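# Put phone on comic book and laptop on stand

## Task

Place the phone so it lies flat with all of it resting on the comic book, and set the closed laptop onto the laptop stand with its top face upward and one of its long edges up against the stand's lips; at the end neither gripper may be touching the phone or the laptop.

## Robot and tools

Robot: two arms, left_arm and right_arm, each ending in a two-finger gripper. Things may occasionally get nudged by an outside push. Nothing may end up off the table; a fall or a drop there fails the job. Avoid drops, releasing a part that is still moving, slams, hard impacts, and any strong press between the two arms (that can end the scene outright). Any stop of an arm, including an overheat fault, is bad.

Frame: the scene frame has its origin at table-top height, halfway between the two arms' nominal bases. +z points up, +x points out over the table, and left_arm sits on the +y side; arm names do not match image left/right. Actual bases are offset from nominal; a BASES line, if present, gives the calibrated spot. Reported hand position and orientation can be wrong by a few centimetres, more at long reach. The gripper's fingers point along its own +z and open/close along its own y. end_effector_position is the spot between the finger pads, roughly 1 cm short of the tips.

execute_actions(actions, cameras): actions is a list of actions; each action is a list of 1 to 15 rows, one row per 1/30 s control step; if fewer than 15 rows, the last row is held for the remaining steps. Each row is one flat list of 14 numbers, all in [-1, 1], covering both arms even when one is idle: dx, dy, dz, rx, ry, rz, opening for left_arm, then the same seven for right_arm. dx..rz are an offset (not a pose) from that arm's Hand target as it stood when the action began, along scene-frame axes; every row in the action is measured from that same start, not from the prior row. Scale: 1.0 = 0.6 m for dx, dy, dz and 180 degrees for the rotation; rx, ry, rz form one rotation vector, turned about the Hand target position. A translation longer than 1.0 may be shortened. Repeating the same offset in a new action moves further. Opening is absolute: +1 fully open (0.094 m), -1 closed. Six zeros re-request the current Hand target; a 0 in the opening slot is a real command (half open), so resend the present opening to keep a gripper unchanged. An empty actions list just returns state and images. cameras: omitted/null/["all"] = all, [] = none; valid names are cam_head_left and cam_head_right (896x504 each).

move(target, speed, blend, opening_speed, blocking, cameras): drives grippers on straight-line paths. target is either one 14-number row (same layout, scale and offset meaning as above, counted from the Hand targets) or a list of up to 15 such rows, each still counted from the original Hand targets, not from the previous row. speed: m/s, 0.002 to 4.3, default 0.25 (rotation limited to twice that in rad/s); one value or one per target. blend: metres by which corners of a list are rounded; default 0. opening_speed: rate of opening change per second on the -1..+1 scale, at least 0.2; use a low value to close gently. blocking=false returns after about 0.5 s while the move continues. Paths share a 10 s cap, ignore obstacles and the other arm, and lag or overshoot more when fast or when the arm is nearly straight. Do not route a gripper near its own arm's base; go around it. Faster moves and targets set deeper past a contact hit and press harder. The result ends with a move: line giving the outcome (done, off_target, moving, held, fault) and any limits (paced = pose clipped, held = steps withheld). done means at rest within 10 mm and 2 degrees; neither done nor off_target tells you about contact.

wait(seconds 0 to 10): lets time pass with last commands held; a running move continues. stop(): brakes a running move. zoom_image(camera, region [x0, y0, x1, y1] pixels, max 504x504): closer look at the latest image of that camera. finished_scene(scene): ends the scene permanently; call it only when the goal holds stably.

Results: each gripper's end_effector_position (m) and end_effector_quat_wxyz in the scene frame, Hand target (last commanded pose after clipping; next offsets start here), Tool commands, joint positions/velocities ("within noise" = still), joint torques (include gravity; readings 3 and 4 wrap at ±28 N m), grip_measured (measured opening on the command scale, reads up to ~2.7 mm wide when empty, narrower than a squeezed part), grip_effort_nm (gripper motor effort, negative closing; not a finger force, keeps an offset at rest). Warnings: MOTOR HOT from 85 °C; at 100 °C an OVER-TEMPERATURE FAULT drops that arm for 30-60 s or more. Holding loads, reaching far, or pushing into something heats motors.

Behaviour: friction can leave a gripper a centimetre or more from its commanded pose; a further action (even zeros) re-requests it, or send the leftover as an offset. Orientation commands are clipped to 40 degrees from the current orientation each step. To end a push against an object, command back past the gripper's position. Gripper force is about 50-64 N per pad; close slowly on fragile items. Release by commanding an opening well above grip_measured. Joint ranges (rad): waist ±2.880, shoulder 0 to 3.142, elbow 0 to 3.019, wrist pitch -1.693 to 1.571, wrist yaw ±1.571, wrist roll ±2.094.

Each tool is called after ">>>" as name(argument=value, ...) on one line, values as JSON.

## Session

>>> execute_actions(actions=[])

Scene clock: 0.00 s.
left_arm: end_effector_position=(+0.4917, +0.7724, +0.2723) grip_measured=+1.000 grip_effort_nm=n/a end_effector_quat_wxyz=(+0.538, +0.343, +0.763, +0.102) | right_arm: end_effector_position=(+0.0817, -0.5453, +0.1551) grip_measured=+1.000 grip_effort_nm=n/a end_effector_quat_wxyz=(-0.018, +0.931, +0.365, +0.017)
Joint positions: left_arm=[1.045 1.959 1.826 -0.901 1.086 1.589 0.094] | right_arm=[-1.159 1.068 0.818 -1.355 -0.035 1.239 0.094]
Joint velocities: within noise
Joint torques (N m): no reading
Motor temperatures (°C): left_arm=[23 25 27 24 28 25 28] | right_arm=[27 30 27 25 24 24 25]
Heat: left arm: hottest wrist yaw 28 °C; right arm: hottest shoulder 30 °C.
Hand target: left_arm +0.4939, +0.7763, +0.2941; +0.539, +0.352, +0.755, +0.121 | right_arm +0.0850, -0.5527, +0.1634; -0.006, +0.931, +0.366, +0.017
Tool commands: left_gripper/opening=+1.0 right_gripper/opening=+1.0

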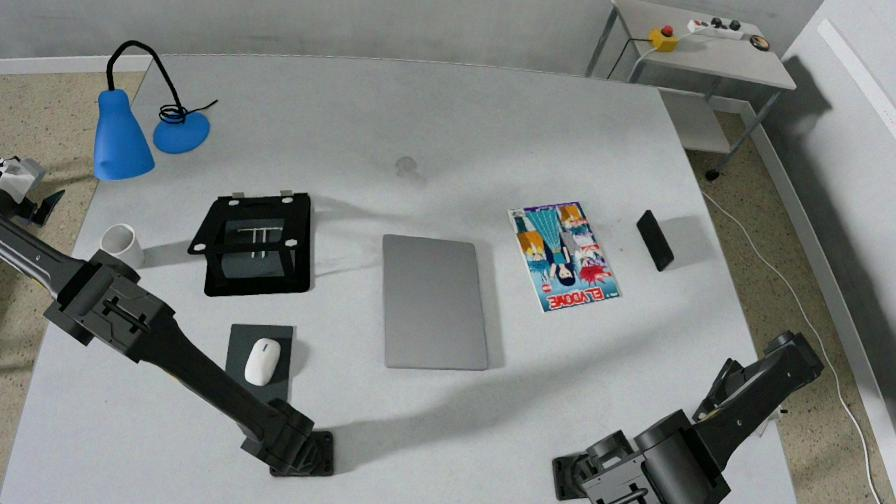

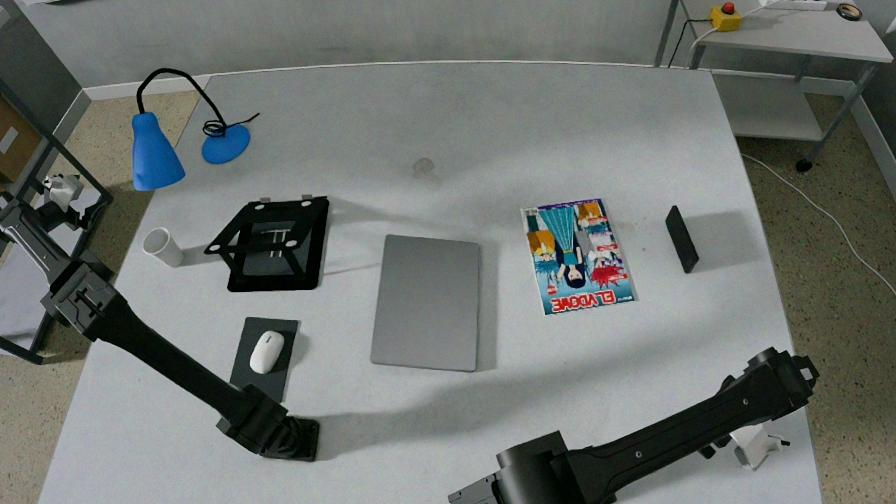

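>>> zoom_image(camera="cam_head_left", region=[180, 170, 350, 310])

>>> zoom_image(camera="cam_head_right", region=[190, 170, 500, 400])

>>> zoom_image(camera="cam_head_right", region=[500, 180, 740, 330])

>>> zoom_image(camera="cam_head_left", region=[600, 180, 740, 310])

>>> zoom_image(camera="cam_head_left", region=[350, 210, 530, 390])

Scaled by 2.965.

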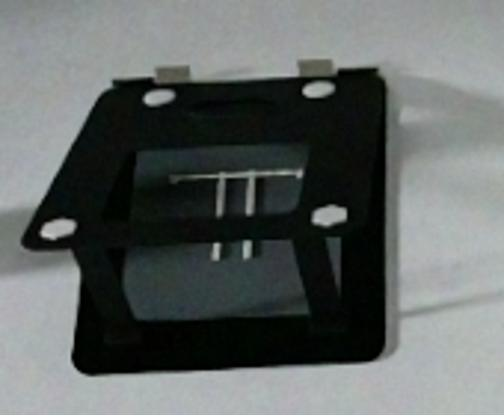

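Scaled by 1.626.

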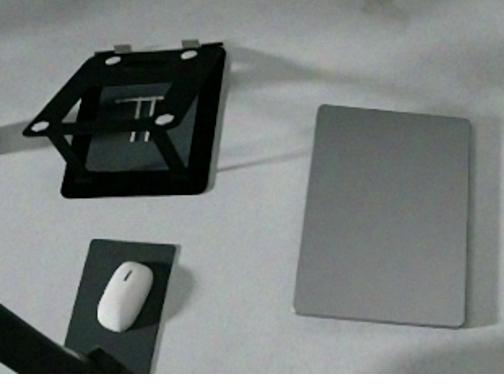

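Scaled by 2.100.

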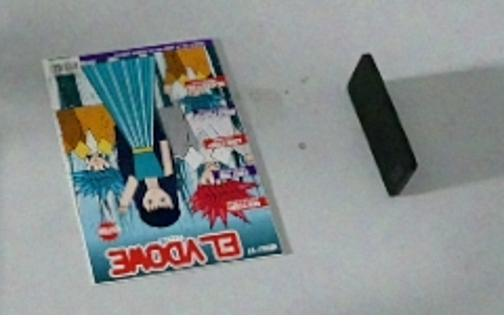

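Scaled by 3.600.

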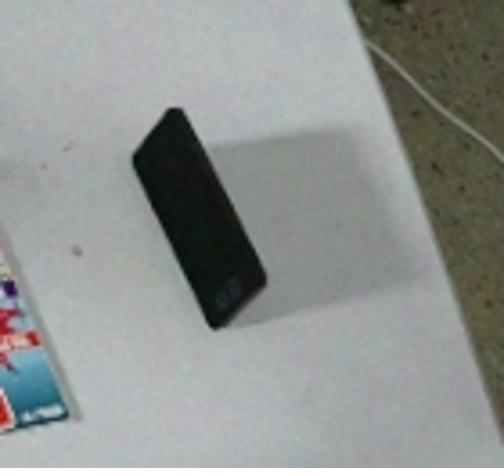

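Scaled by 2.800.

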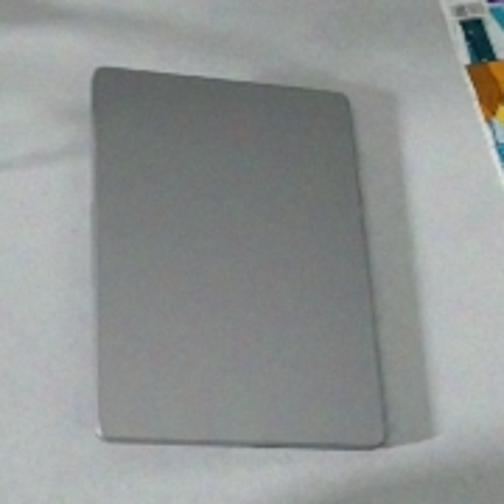

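>>> move(target=[-0.1565,-0.96,0.0,0,0,0,1,0.525,0.338,0.144,0,0,-0.238,1], speed=0.5)

Scene clock: 28.57 s.
left_arm: end_effector_position=(+0.3983, +0.2054, +0.2974) grip_measured=+1.000 grip_effort_nm=0.022 end_effector_quat_wxyz=(+0.536, +0.351, +0.758, +0.125) | right_arm: end_effector_position=(+0.3824, -0.3488, +0.2376) grip_measured=+1.000 grip_effort_nm=-0.007 end_effector_quat_wxyz=(-0.203, +0.904, +0.370, +0.067)
Joint positions: left_arm=[-0.051 0.658 0.603 -0.357 0.167 0.736 0.094] | right_arm=[-0.265 1.499 1.378 -1.597 -0.406 2.075 0.094]
Joint velocities: within noise
Joint torques (N m): left_arm=[-2.55 -3.37 11.03 2.66 -0.06 -0.15] | right_arm=[0.85 -12.75 12.26 -0.58 -0.22 0.25]
Motor temperatures (°C): left_arm=[23 27 30 24 28 24 27] | right_arm=[27 30 33 25 24 24 25]
Heat: left arm: hottest elbow 30 °C; right arm: hottest elbow 33 °C.
Hand target: left_arm +0.4000, +0.2002, +0.2941; +0.539, +0.352, +0.755, +0.121 | right_arm +0.4000, -0.3500, +0.2499; -0.042, +0.996, +0.078, +0.029
Off the commanded pose: left_arm 0.006 m, 1 deg | right_arm 0.021 m, 50 deg; orientation clipped.
joint sent to its limit (right arm) — joint 6 (wrist roll), upper limit. The joint targets are off in orientation, not in position.
move: off_target (right_arm); limits=paced

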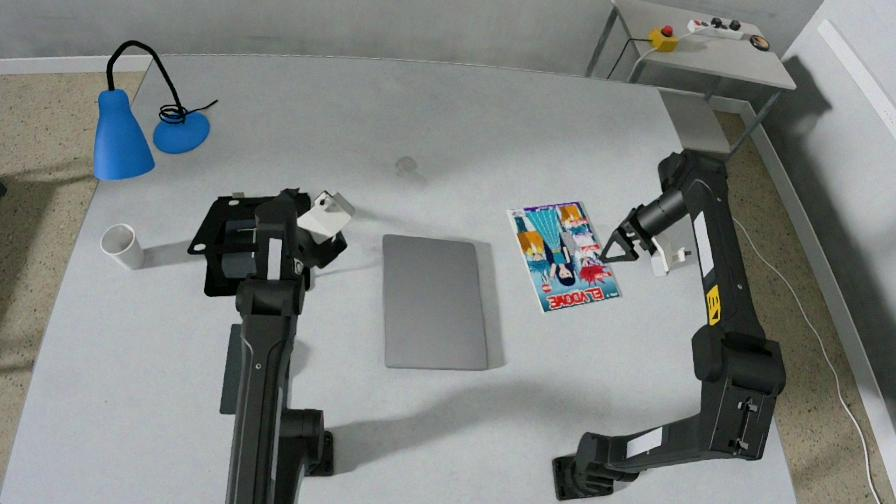

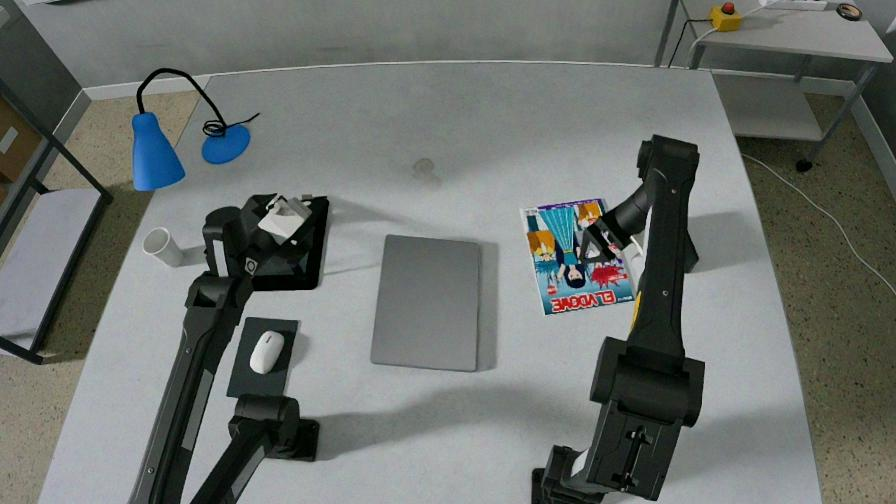

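>>> move(target=[0.0,-0.2,-0.24,-0.084,0.374,0.244,1,0.0,-0.15,-0.16,0,0,0.95,1], speed=0.6)

>>> execute_actions(actions=[])

Scene clock: 37.70 s.
left_arm: end_effector_position=(+0.3806, +0.0944, +0.1298) grip_measured=+1.000 grip_effort_nm=0.017 end_effector_quat_wxyz=(-0.020, -0.001, +1.000, +0.010) | right_arm: end_effector_position=(+0.4043, -0.4374, +0.1525) grip_measured=+1.000 grip_effort_nm=-0.022 end_effector_quat_wxyz=(-0.038, -0.001, +0.999, -0.039)
Joint positions: left_arm=[-0.43 1.429 1.055 -1.242 -0.003 -0.403 0.094] | right_arm=[-0.255 1.595 1.302 -1.332 0.095 -0.249 0.094]
Joint velocities: within noise
Joint torques (N m): left_arm=[-2.37 -12.34 15.66 -0.03 0.09 -0.11] | right_arm=[-0.15 -17.32 6.67 0.4 0.01 0.1]
Motor temperatures (°C): left_arm=[23 27 31 24 28 24 27] | right_arm=[27 31 35 25 24 24 25]
Heat: left arm: hottest elbow 31 °C; right arm: hottest elbow 35 °C.
Hand target: left_arm +0.4001, +0.0802, +0.1503; +0.001, +0.001, +1.000, +0.000 | right_arm +0.4000, -0.4400, +0.1538; -0.032, +0.000, +0.999, -0.039
Off the commanded pose: left_arm 0.031 m, 3 deg | right_arm 0.005 m, 1 deg.
move: off_target (left_arm)

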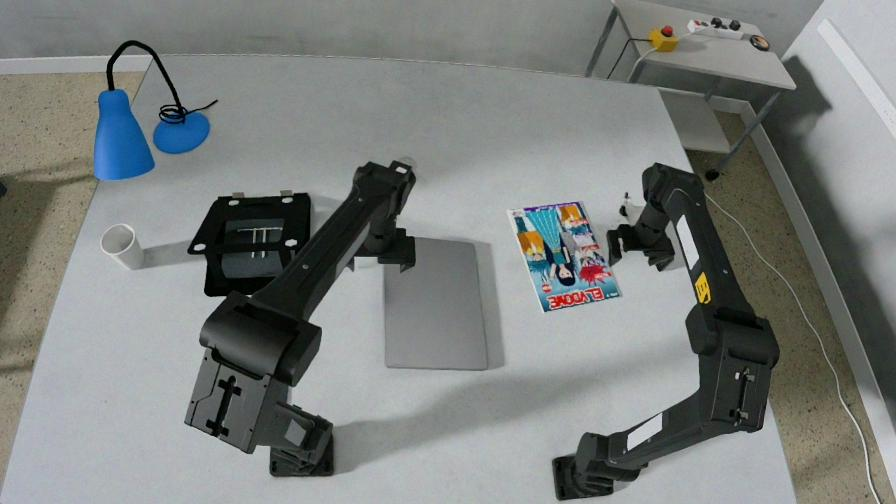

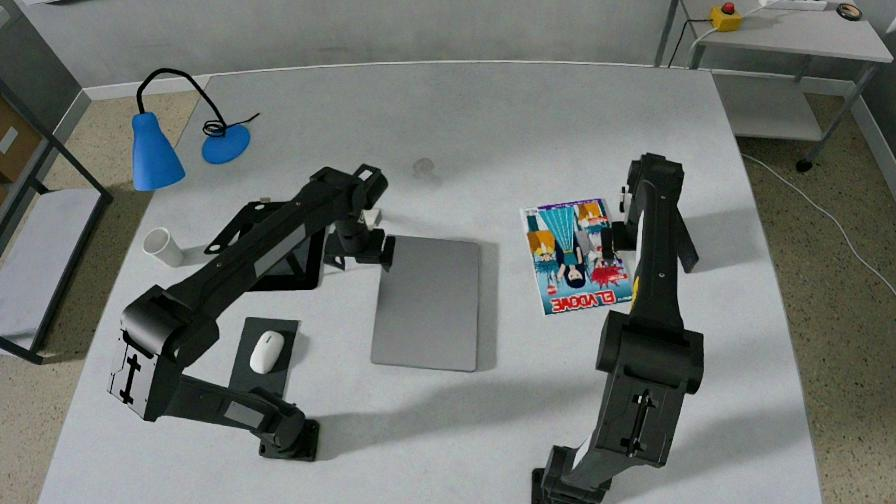

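Scene clock: 37.70 s.
left_arm: end_effector_position=(+0.3806, +0.0944, +0.1298) grip_measured=+1.000 grip_effort_nm=0.017 end_effector_quat_wxyz=(-0.020, -0.001, +1.000, +0.010) | right_arm: end_effector_position=(+0.4043, -0.4374, +0.1525) grip_measured=+1.000 grip_effort_nm=-0.022 end_effector_quat_wxyz=(-0.038, -0.001, +0.999, -0.039)
Joint positions: left_arm=[-0.43 1.429 1.055 -1.242 -0.003 -0.403 0.094] | right_arm=[-0.255 1.595 1.302 -1.332 0.095 -0.249 0.094]
Joint velocities: within noise
Joint torques (N m): left_arm=[-2.37 -12.34 15.66 -0.03 0.09 -0.11] | right_arm=[-0.15 -17.32 6.67 0.4 0.01 0.1]
Motor temperatures (°C): left_arm=[23 27 31 24 28 24 27] | right_arm=[27 31 35 25 24 24 25]
Heat: left arm: hottest elbow 31 °C; right arm: hottest elbow 35 °C.
Hand target: left_arm +0.4001, +0.0802, +0.1503; +0.001, +0.001, +1.000, +0.000 | right_arm +0.4000, -0.4400, +0.1538; -0.032, +0.000, +0.999, -0.039
Tool commands: left_gripper/opening=+1.0 right_gripper/opening=+1.0
Off the commanded pose: left_arm 0.031 m, 3 deg | right_arm 0.005 m, 1 deg.

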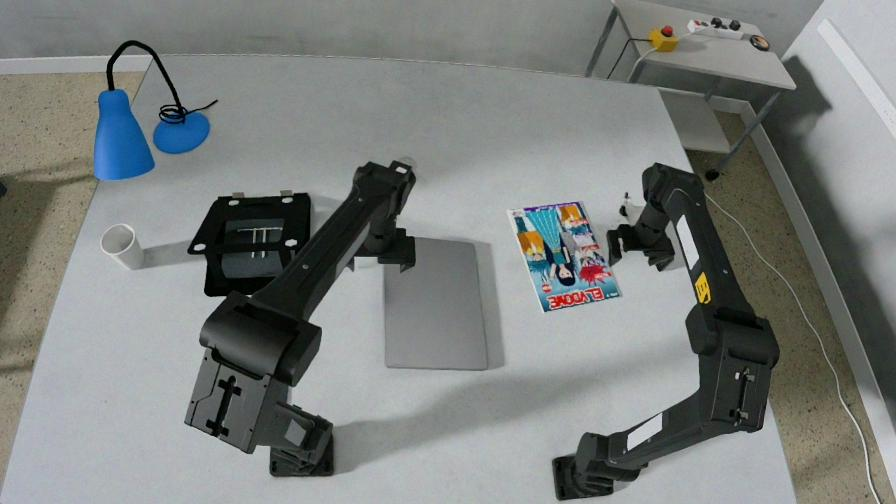

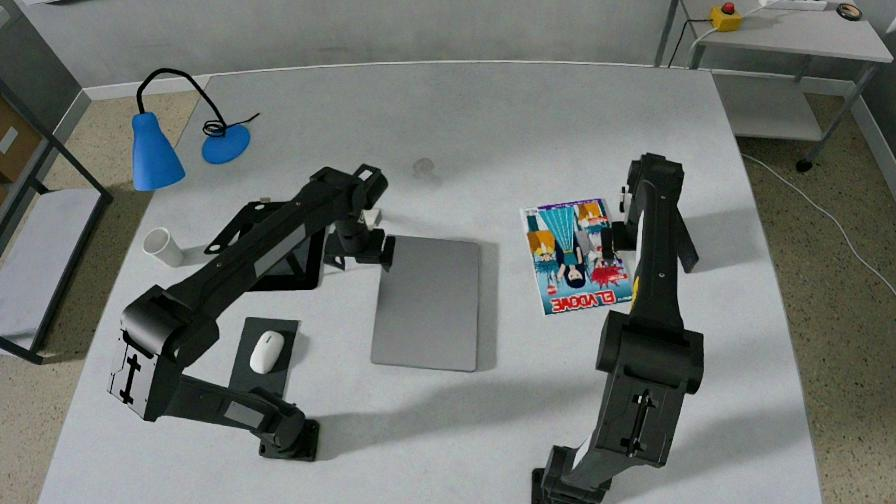

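>>> move(target=[-0.25,0.1,0.05,0,0,0,1,0.167,-0.2,0.02,0.025,-0.02,0.04,1], speed=0.4)

>>> zoom_image(camera="cam_head_left", region=[570, 150, 770, 310])

>>> zoom_image(camera="cam_head_right", region=[580, 150, 780, 310])

Scene clock: 52.93 s.
left_arm: end_effector_position=(+0.2574, +0.1415, +0.1828) grip_measured=+1.000 grip_effort_nm=0.017 end_effector_quat_wxyz=(+0.008, -0.002, +1.000, -0.002) | right_arm: end_effector_position=(+0.4834, -0.5530, +0.1590) grip_measured=+1.000 grip_effort_nm=-0.027 end_effector_quat_wxyz=(-0.008, -0.058, +0.998, +0.002)
Joint positions: left_arm=[-0.448 0.977 0.836 -1.414 -0.002 -0.424 0.094] | right_arm=[-0.447 1.861 1.68 -1.405 0.005 -0.558 0.094]
Joint velocities: within noise
Joint torques (N m): left_arm=[-2.61 -6.01 9.55 0.21 0.02 -0.09] | right_arm=[0.5 -18.67 12.62 -0.25 -0.07 0.1]
Motor temperatures (°C): left_arm=[23 27 35 24 27 24 27] | right_arm=[27 32 33 25 24 24 25]
Heat: left arm: hottest elbow 35 °C; right arm: hottest elbow 33 °C.
Hand target: left_arm +0.2501, +0.1403, +0.1802; +0.001, +0.001, +1.000, +0.000 | right_arm +0.5002, -0.5600, +0.1659; +0.002, -0.063, +0.998, -0.002
Off the commanded pose: left_arm 0.008 m, 1 deg | right_arm 0.019 m, 1 deg.
move: off_target (right_arm)

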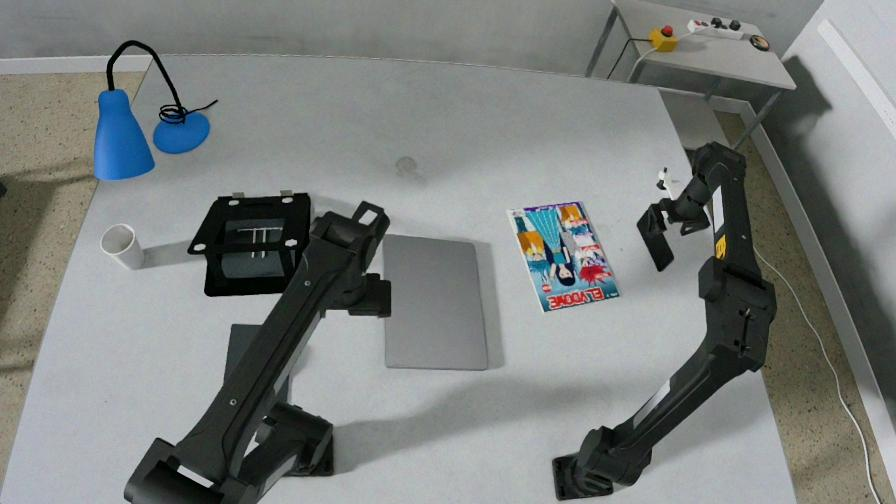

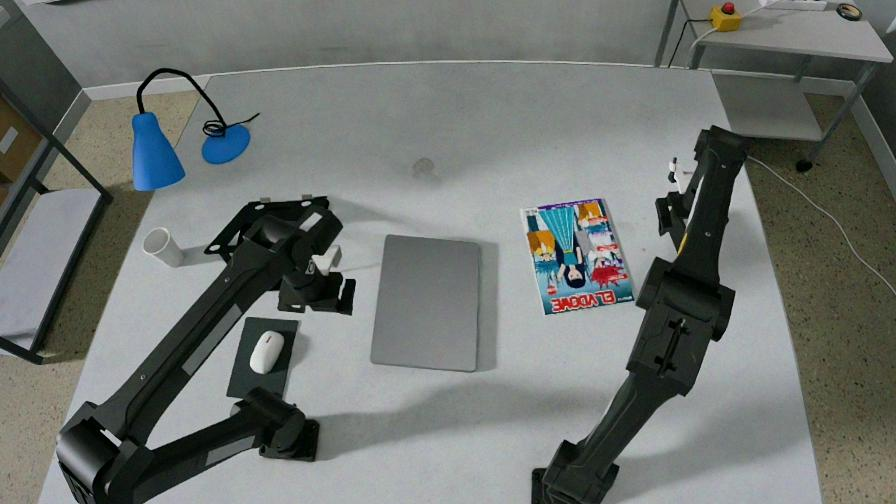

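Scaled by 2.520.

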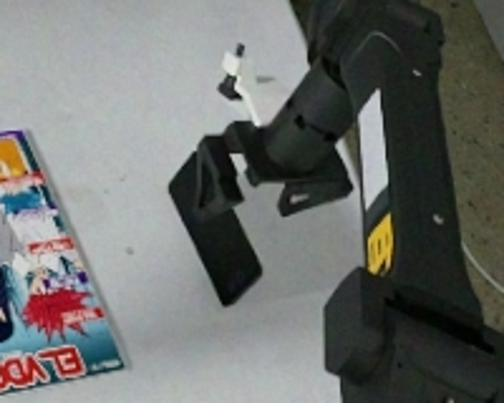

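Scaled by 2.520.

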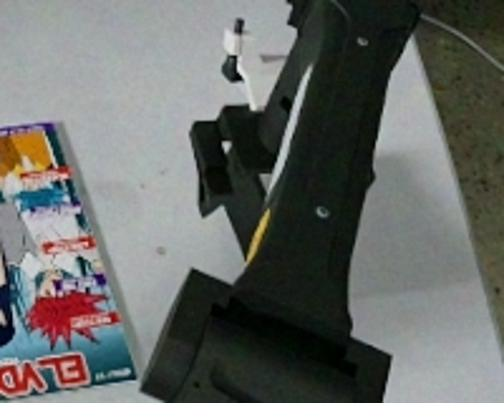

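>>> move(target=[0,0,0,0,0,0,1,0.08,-0.065,-0.06,0,0,0,1], speed=0.25)

>>> zoom_image(camera="cam_head_left", region=[600, 170, 760, 300])

>>> zoom_image(camera="cam_head_right", region=[600, 170, 760, 300])

Scene clock: 60.33 s.
left_arm: end_effector_position=(+0.2573, +0.1416, +0.1828) grip_measured=+1.000 grip_effort_nm=0.017 end_effector_quat_wxyz=(+0.007, -0.003, +1.000, -0.002) | right_arm: end_effector_position=(+0.5359, -0.5859, +0.1204) grip_measured=+1.000 grip_effort_nm=-0.027 end_effector_quat_wxyz=(-0.011, -0.064, +0.998, +0.004)
Joint positions: left_arm=[-0.448 0.977 0.836 -1.414 -0.002 -0.425 0.094] | right_arm=[-0.459 2.056 1.878 -1.416 0.004 -0.582 0.094]
Joint velocities: within noise
Joint torques (N m): left_arm=[-2.73 -6.77 9.36 -0.03 0.07 -0.1] | right_arm=[-0.38 -23.59 12.29 -0.25 -0.07 0.09]
Motor temperatures (°C): left_arm=[23 27 34 24 27 24 27] | right_arm=[27 33 35 25 24 24 25]
Heat: left arm: hottest elbow 34 °C; right arm: hottest elbow 35 °C.
Hand target: left_arm +0.2500, +0.1403, +0.1802; +0.001, +0.001, +1.000, +0.000 | right_arm +0.5480, -0.5990, +0.1299; +0.001, -0.063, +0.998, -0.002
Off the commanded pose: left_arm 0.008 m, 1 deg | right_arm 0.020 m, 2 deg.
move: off_target (right_arm)

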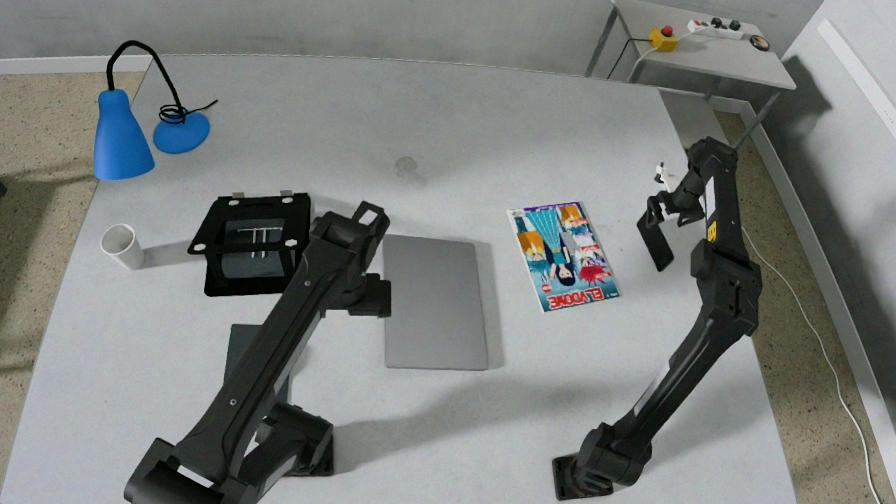

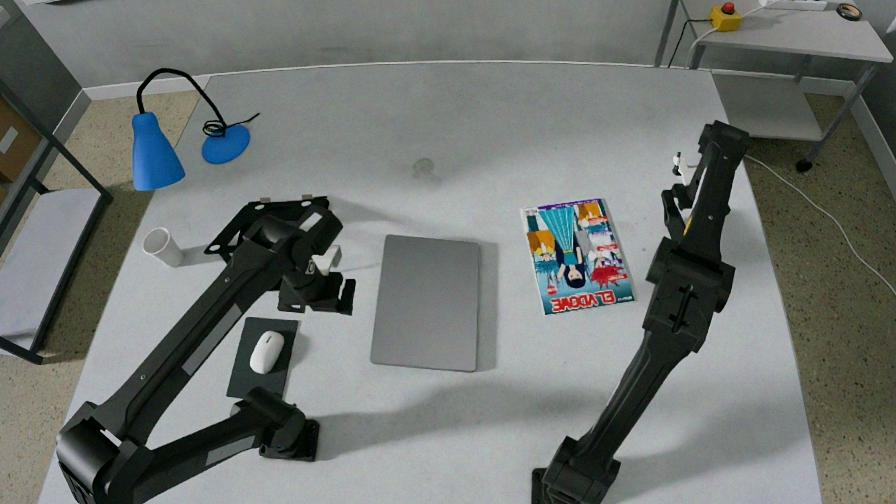

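Scaled by 3.150.

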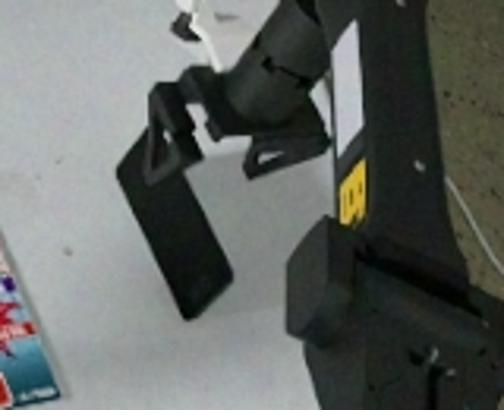

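Scaled by 3.150.

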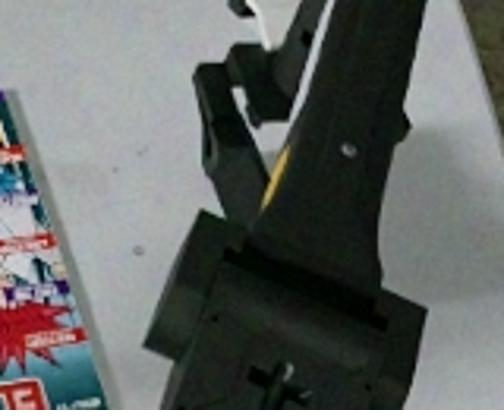

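>>> move(target=[0,0,0,0,0,0,1,0.005,-0.035,-0.05,0,0,0,1], speed=0.25)

>>> zoom_image(camera="cam_head_left", region=[600, 170, 760, 300])

Scene clock: 70.07 s.
left_arm: end_effector_position=(+0.2573, +0.1415, +0.1828) grip_measured=+1.000 grip_effort_nm=0.017 end_effector_quat_wxyz=(+0.007, -0.002, +1.000, -0.002) | right_arm: end_effector_position=(+0.5338, -0.6052, +0.0937) grip_measured=+1.000 grip_effort_nm=-0.027 end_effector_quat_wxyz=(-0.018, -0.063, +0.998, +0.008)
Joint positions: left_arm=[-0.449 0.977 0.836 -1.414 -0.002 -0.425 0.094] | right_arm=[-0.487 2.103 1.883 -1.39 0.004 -0.609 0.094]
Joint velocities: within noise
Joint torques (N m): left_arm=[-2.55 -6.3 9.36 0.05 0.06 -0.15] | right_arm=[-0.21 -23.3 12.44 0.36 -0.07 0.08]
Motor temperatures (°C): left_arm=[23 26 34 24 27 24 27] | right_arm=[27 33 38 25 24 24 25]
Heat: left arm: hottest elbow 34 °C; right arm: hottest elbow 38 °C.
Hand target: left_arm +0.2500, +0.1402, +0.1802; +0.001, +0.001, +1.000, +0.000 | right_arm +0.5512, -0.6199, +0.1000; +0.002, -0.063, +0.998, -0.002
Off the commanded pose: left_arm 0.008 m, 1 deg | right_arm 0.024 m, 2 deg.
move: off_target (right_arm)

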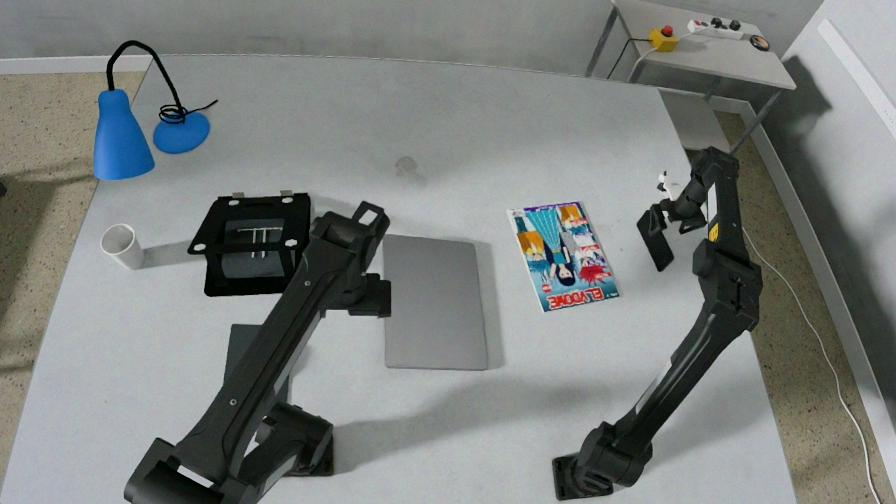

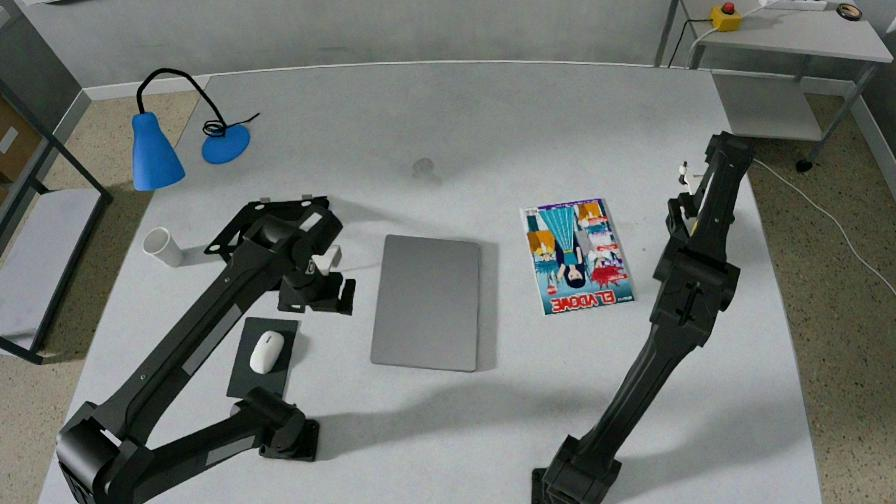

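Scaled by 3.150.

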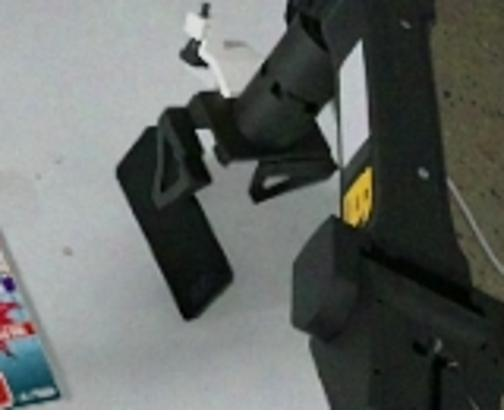

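>>> move(target=[0,0,0,0,0,0,1,0.005,-0.004,-0.075,0,0,0,1], speed=0.2)

>>> zoom_image(camera="cam_head_left", region=[600, 170, 760, 300])

Scene clock: 75.13 s.
left_arm: end_effector_position=(+0.2573, +0.1415, +0.1828) grip_measured=+1.000 grip_effort_nm=0.017 end_effector_quat_wxyz=(+0.007, -0.003, +1.000, -0.002) | right_arm: end_effector_position=(+0.5507, -0.6148, +0.0670) grip_measured=+1.000 grip_effort_nm=-0.032 end_effector_quat_wxyz=(+0.002, -0.063, +0.998, -0.003)
Joint positions: left_arm=[-0.449 0.977 0.836 -1.414 -0.002 -0.425 0.094] | right_arm=[-0.489 2.145 1.883 -1.303 0.004 -0.609 0.094]
Joint velocities: within noise
Joint torques (N m): left_arm=[-3.02 -5.36 9.29 -0.08 0 -0.07] | right_arm=[-0.21 -23.18 9.17 0.49 -0.07 0.09]
Motor temperatures (°C): left_arm=[23 26 34 24 27 24 27] | right_arm=[27 33 39 25 24 24 25]
Heat: left arm: hottest elbow 34 °C; right arm: hottest elbow 39 °C.
Hand target: left_arm +0.2500, +0.1402, +0.1802; +0.001, +0.001, +1.000, +0.000 | right_arm +0.5542, -0.6224, +0.0549; +0.002, -0.063, +0.998, -0.002
Off the commanded pose: left_arm 0.008 m, 1 deg | right_arm 0.014 m, 0 deg.
move: off_target (right_arm)

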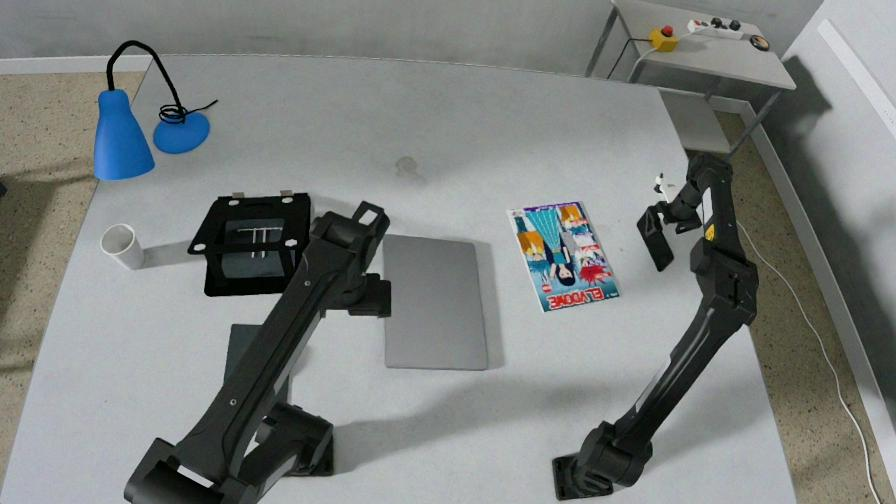

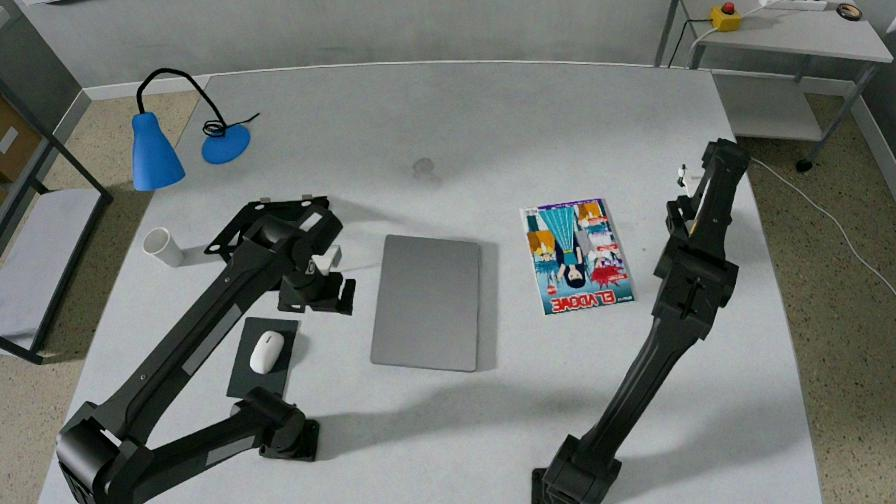

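Scaled by 3.150.

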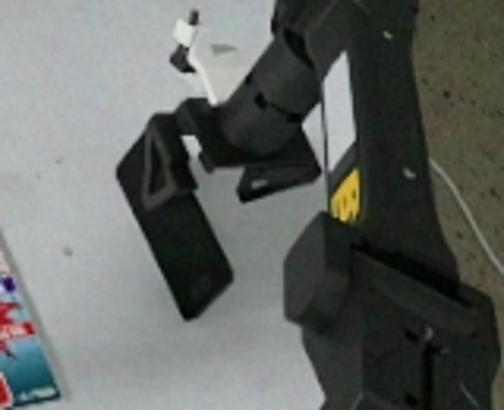

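>>> move(target=[[0,0,0,0,0,0,1,0.0,0,-0.03,0,0,0,1],[0,0,0,0,0,0,1,0.0,0,-0.03,0,0,0,-0.95]], speed=0.15, opening_speed=0.8)

>>> zoom_image(camera="cam_head_left", region=[600, 170, 760, 300])

Scene clock: 81.03 s.
left_arm: end_effector_position=(+0.2573, +0.1415, +0.1828) grip_measured=+1.000 grip_effort_nm=0.012 end_effector_quat_wxyz=(+0.007, -0.003, +1.000, -0.002) | right_arm: end_effector_position=(+0.5601, -0.6185, +0.0684) grip_measured=-0.841 grip_effort_nm=-1.028 end_effector_quat_wxyz=(+0.021, -0.067, +0.997, -0.013)
Joint positions: left_arm=[-0.449 0.977 0.836 -1.414 -0.002 -0.425 0.094] | right_arm=[-0.488 2.143 1.883 -1.262 -0.001 -0.617 0.007]
Joint velocities: within noise
Joint torques (N m): left_arm=[-2.02 -6.42 9.44 -0.08 -0.01 -0.1] | right_arm=[-0.15 -22.12 7.42 0.47 0.08 0.15]
Motor temperatures (°C): left_arm=[23 26 34 24 27 24 27] | right_arm=[27 33 38 25 24 23 25]
Heat: left arm: hottest elbow 34 °C; right arm: hottest elbow 38 °C.
Hand target: left_arm +0.2500, +0.1402, +0.1802; +0.001, +0.001, +1.000, +0.000 | right_arm +0.5541, -0.6223, +0.0369; +0.001, -0.063, +0.998, -0.002
Off the commanded pose: left_arm 0.008 m, 1 deg | right_arm 0.032 m, 3 deg.
move: off_target (right_arm); target 2's new opening was sent with right_arm's hand 0.025 m and 2 deg from that target

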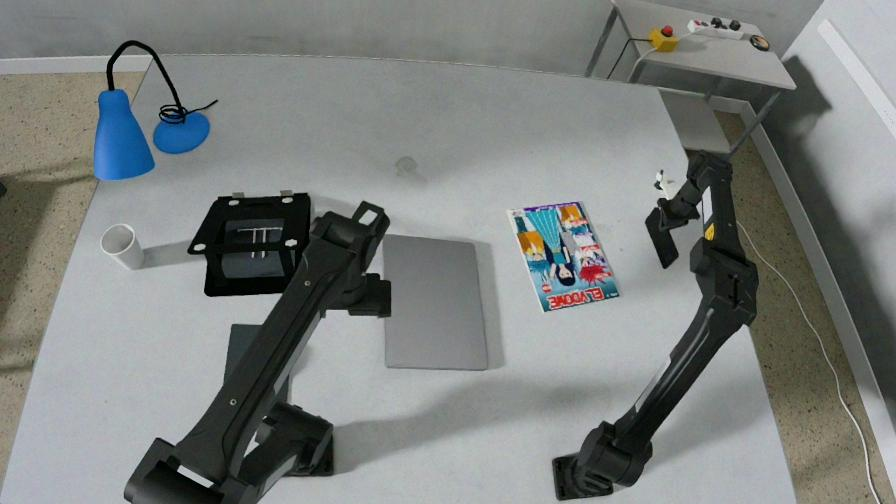

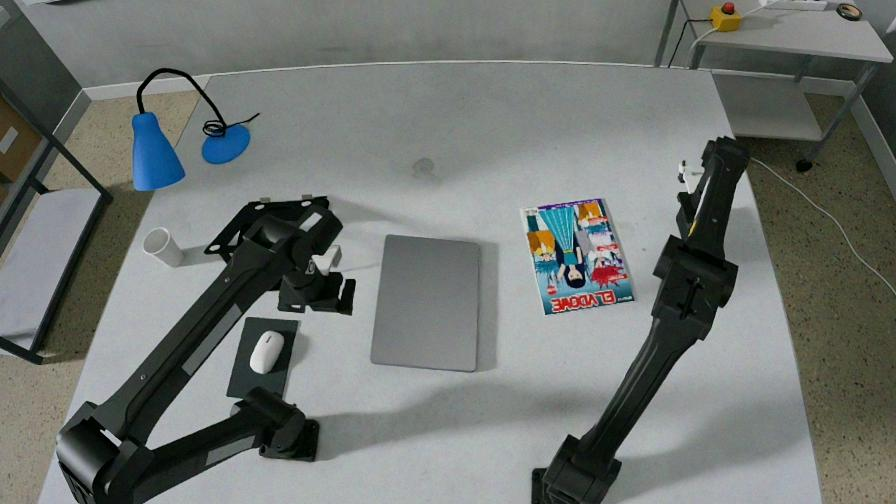

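Scaled by 3.150.

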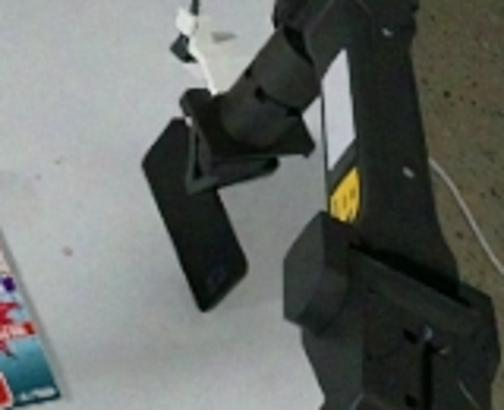

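>>> move(target=[0,0,0,0,0,0,1,-0.02,0.05,0.3,0,0,0,-0.95], speed=0.3)

>>> zoom_image(camera="cam_head_left", region=[600, 140, 760, 300])

>>> zoom_image(camera="cam_head_right", region=[600, 140, 760, 300])

Scene clock: 93.17 s.
left_arm: end_effector_position=(+0.2573, +0.1415, +0.1828) grip_measured=+1.000 grip_effort_nm=0.017 end_effector_quat_wxyz=(+0.007, -0.003, +1.000, -0.002) | right_arm: end_effector_position=(+0.5254, -0.5915, +0.1976) grip_measured=-0.842 grip_effort_nm=-1.038 end_effector_quat_wxyz=(-0.017, -0.061, +0.998, +0.010)
Joint positions: left_arm=[-0.449 0.977 0.836 -1.414 -0.002 -0.425 0.094] | right_arm=[-0.476 2.027 2.035 -1.618 -0.001 -0.592 0.007]
Joint velocities: within noise
Joint torques (N m): left_arm=[-2.67 -5.42 9.47 -0.13 0 -0.09] | right_arm=[1.26 -23.36 13.12 -0.27 0.07 0.25]
Motor temperatures (°C): left_arm=[23 26 33 24 27 24 27] | right_arm=[27 35 38 25 24 23 26]
Heat: left arm: hottest elbow 33 °C; right arm: hottest elbow 38 °C.
Hand target: left_arm +0.2500, +0.1402, +0.1802; +0.001, +0.001, +1.000, +0.000 | right_arm +0.5421, -0.5924, +0.2169; +0.002, -0.063, +0.998, -0.002
Off the commanded pose: left_arm 0.008 m, 1 deg | right_arm 0.026 m, 3 deg.
move: off_target (right_arm)

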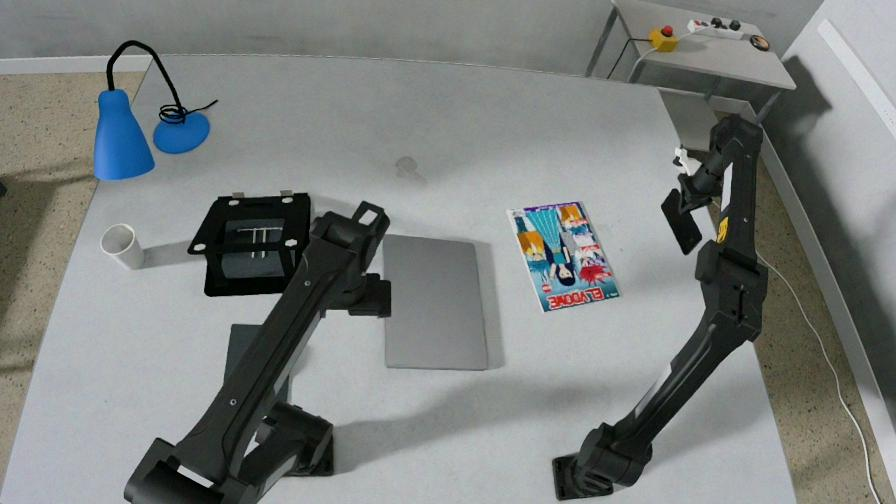

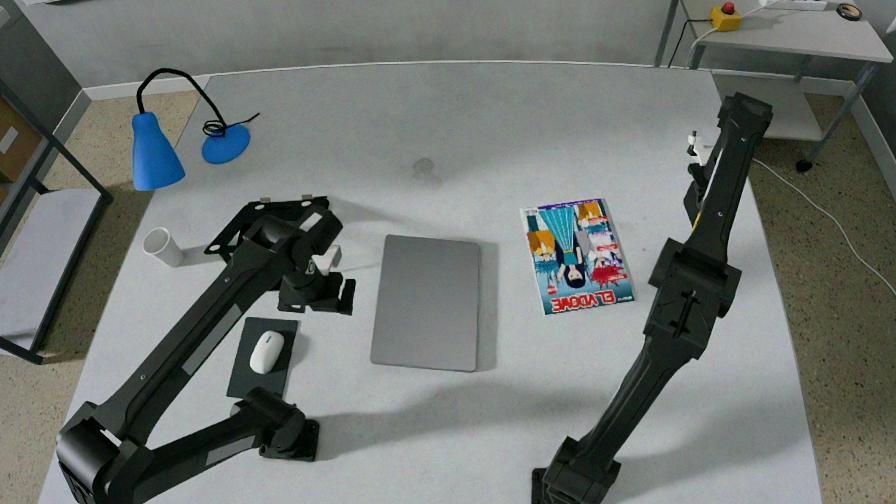

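Scaled by 3.150.

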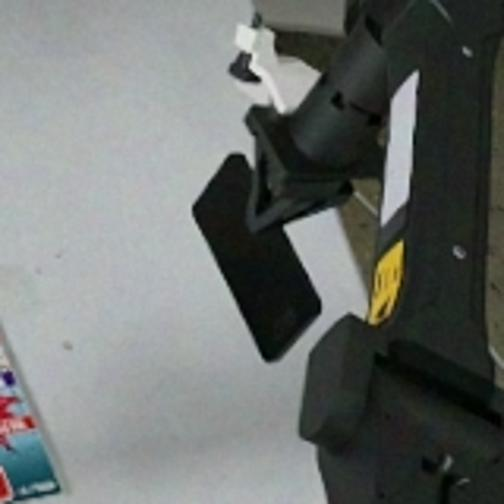

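Scaled by 3.150.

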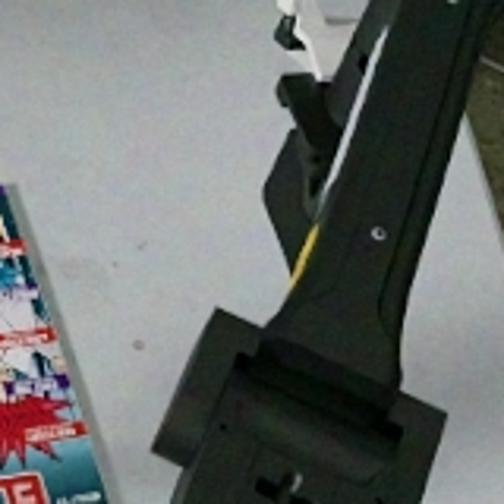

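>>> move(target=[-0.2,0,0,0,0,0,1,0.005,0.354,-0.05,0.386,0.05,0,-0.95], speed=0.35)

>>> zoom_image(camera="cam_head_left", region=[480, 140, 700, 330])

>>> zoom_image(camera="cam_head_right", region=[480, 140, 700, 330])

Scene clock: 101.30 s.
left_arm: end_effector_position=(+0.1355, +0.1381, +0.1832) grip_measured=+1.000 grip_effort_nm=0.017 end_effector_quat_wxyz=(+0.005, -0.002, +1.000, -0.005) | right_arm: end_effector_position=(+0.5470, -0.3852, +0.1910) grip_measured=-0.842 grip_effort_nm=-1.043 end_effector_quat_wxyz=(+0.087, +0.012, +0.858, +0.507)
Joint positions: left_arm=[-0.811 0.655 0.692 -1.593 -0.001 -0.787 0.094] | right_arm=[-0.394 2.027 1.764 -1.67 -1.042 -0.571 0.007]
Joint velocities: within noise
Joint torques (N m): left_arm=[-2.9 -1.9 9.77 -0.06 -0.04 -0.04] | right_arm=[0.85 -22.48 6.93 -0.77 -0.78 0.17]
Motor temperatures (°C): left_arm=[23 26 33 24 27 24 27] | right_arm=[27 35 39 25 24 23 26]
Heat: left arm: hottest elbow 33 °C; right arm: hottest elbow 39 °C.
Hand target: left_arm +0.1301, +0.1403, +0.1802; +0.001, +0.001, +1.000, +0.000 | right_arm +0.5451, -0.3799, +0.1869; -0.037, -0.051, +0.819, +0.571
Off the commanded pose: left_arm 0.007 m, 1 deg | right_arm 0.007 m, 18 deg.
joint sent to its limit (right arm) — joint 4 (wrist pitch), lower limit. The joint targets are off in orientation, not in position.
move: off_target (right_arm)

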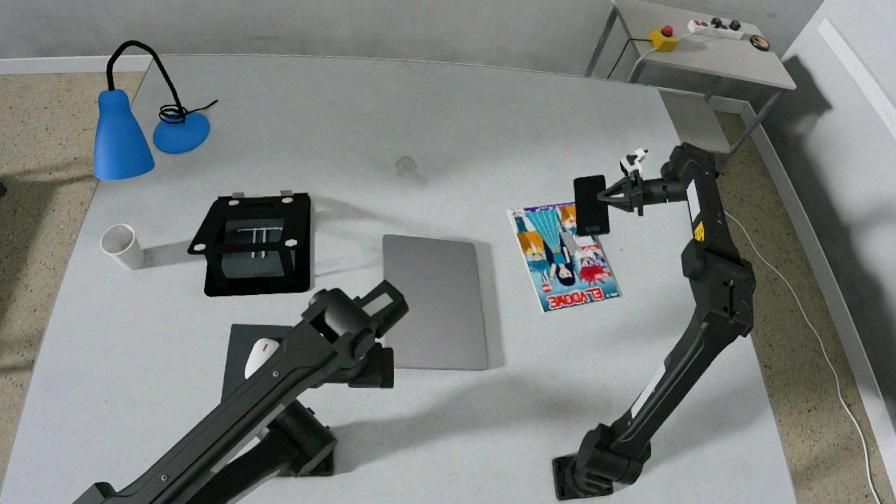

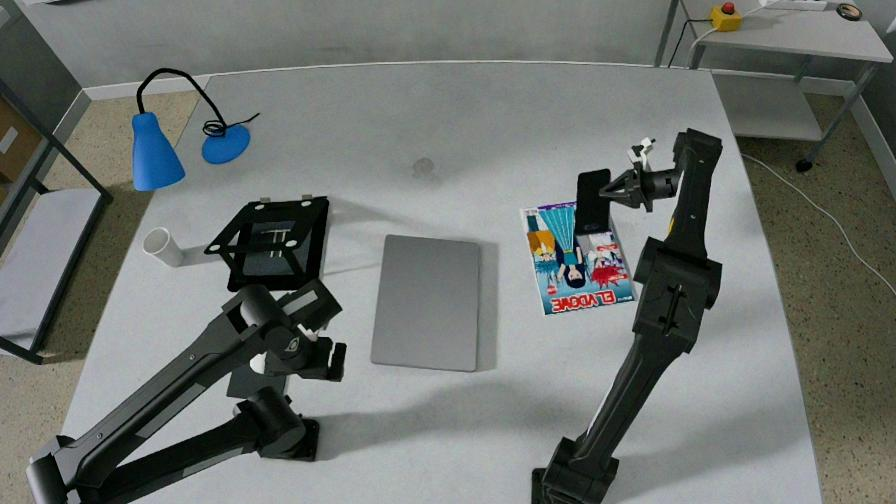

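Scaled by 2.291.

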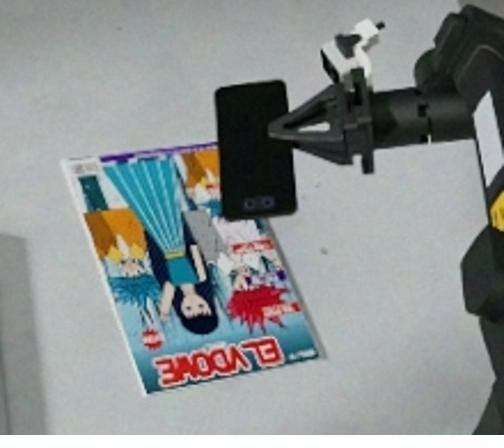

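Scaled by 2.291.

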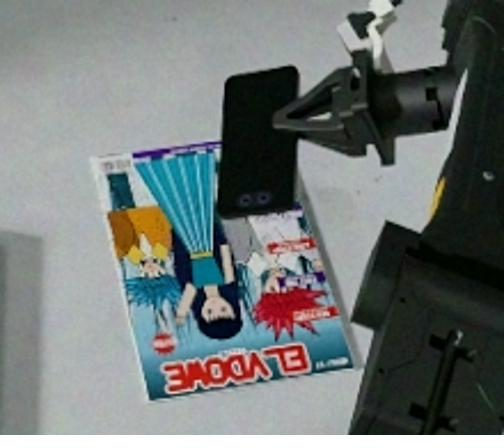

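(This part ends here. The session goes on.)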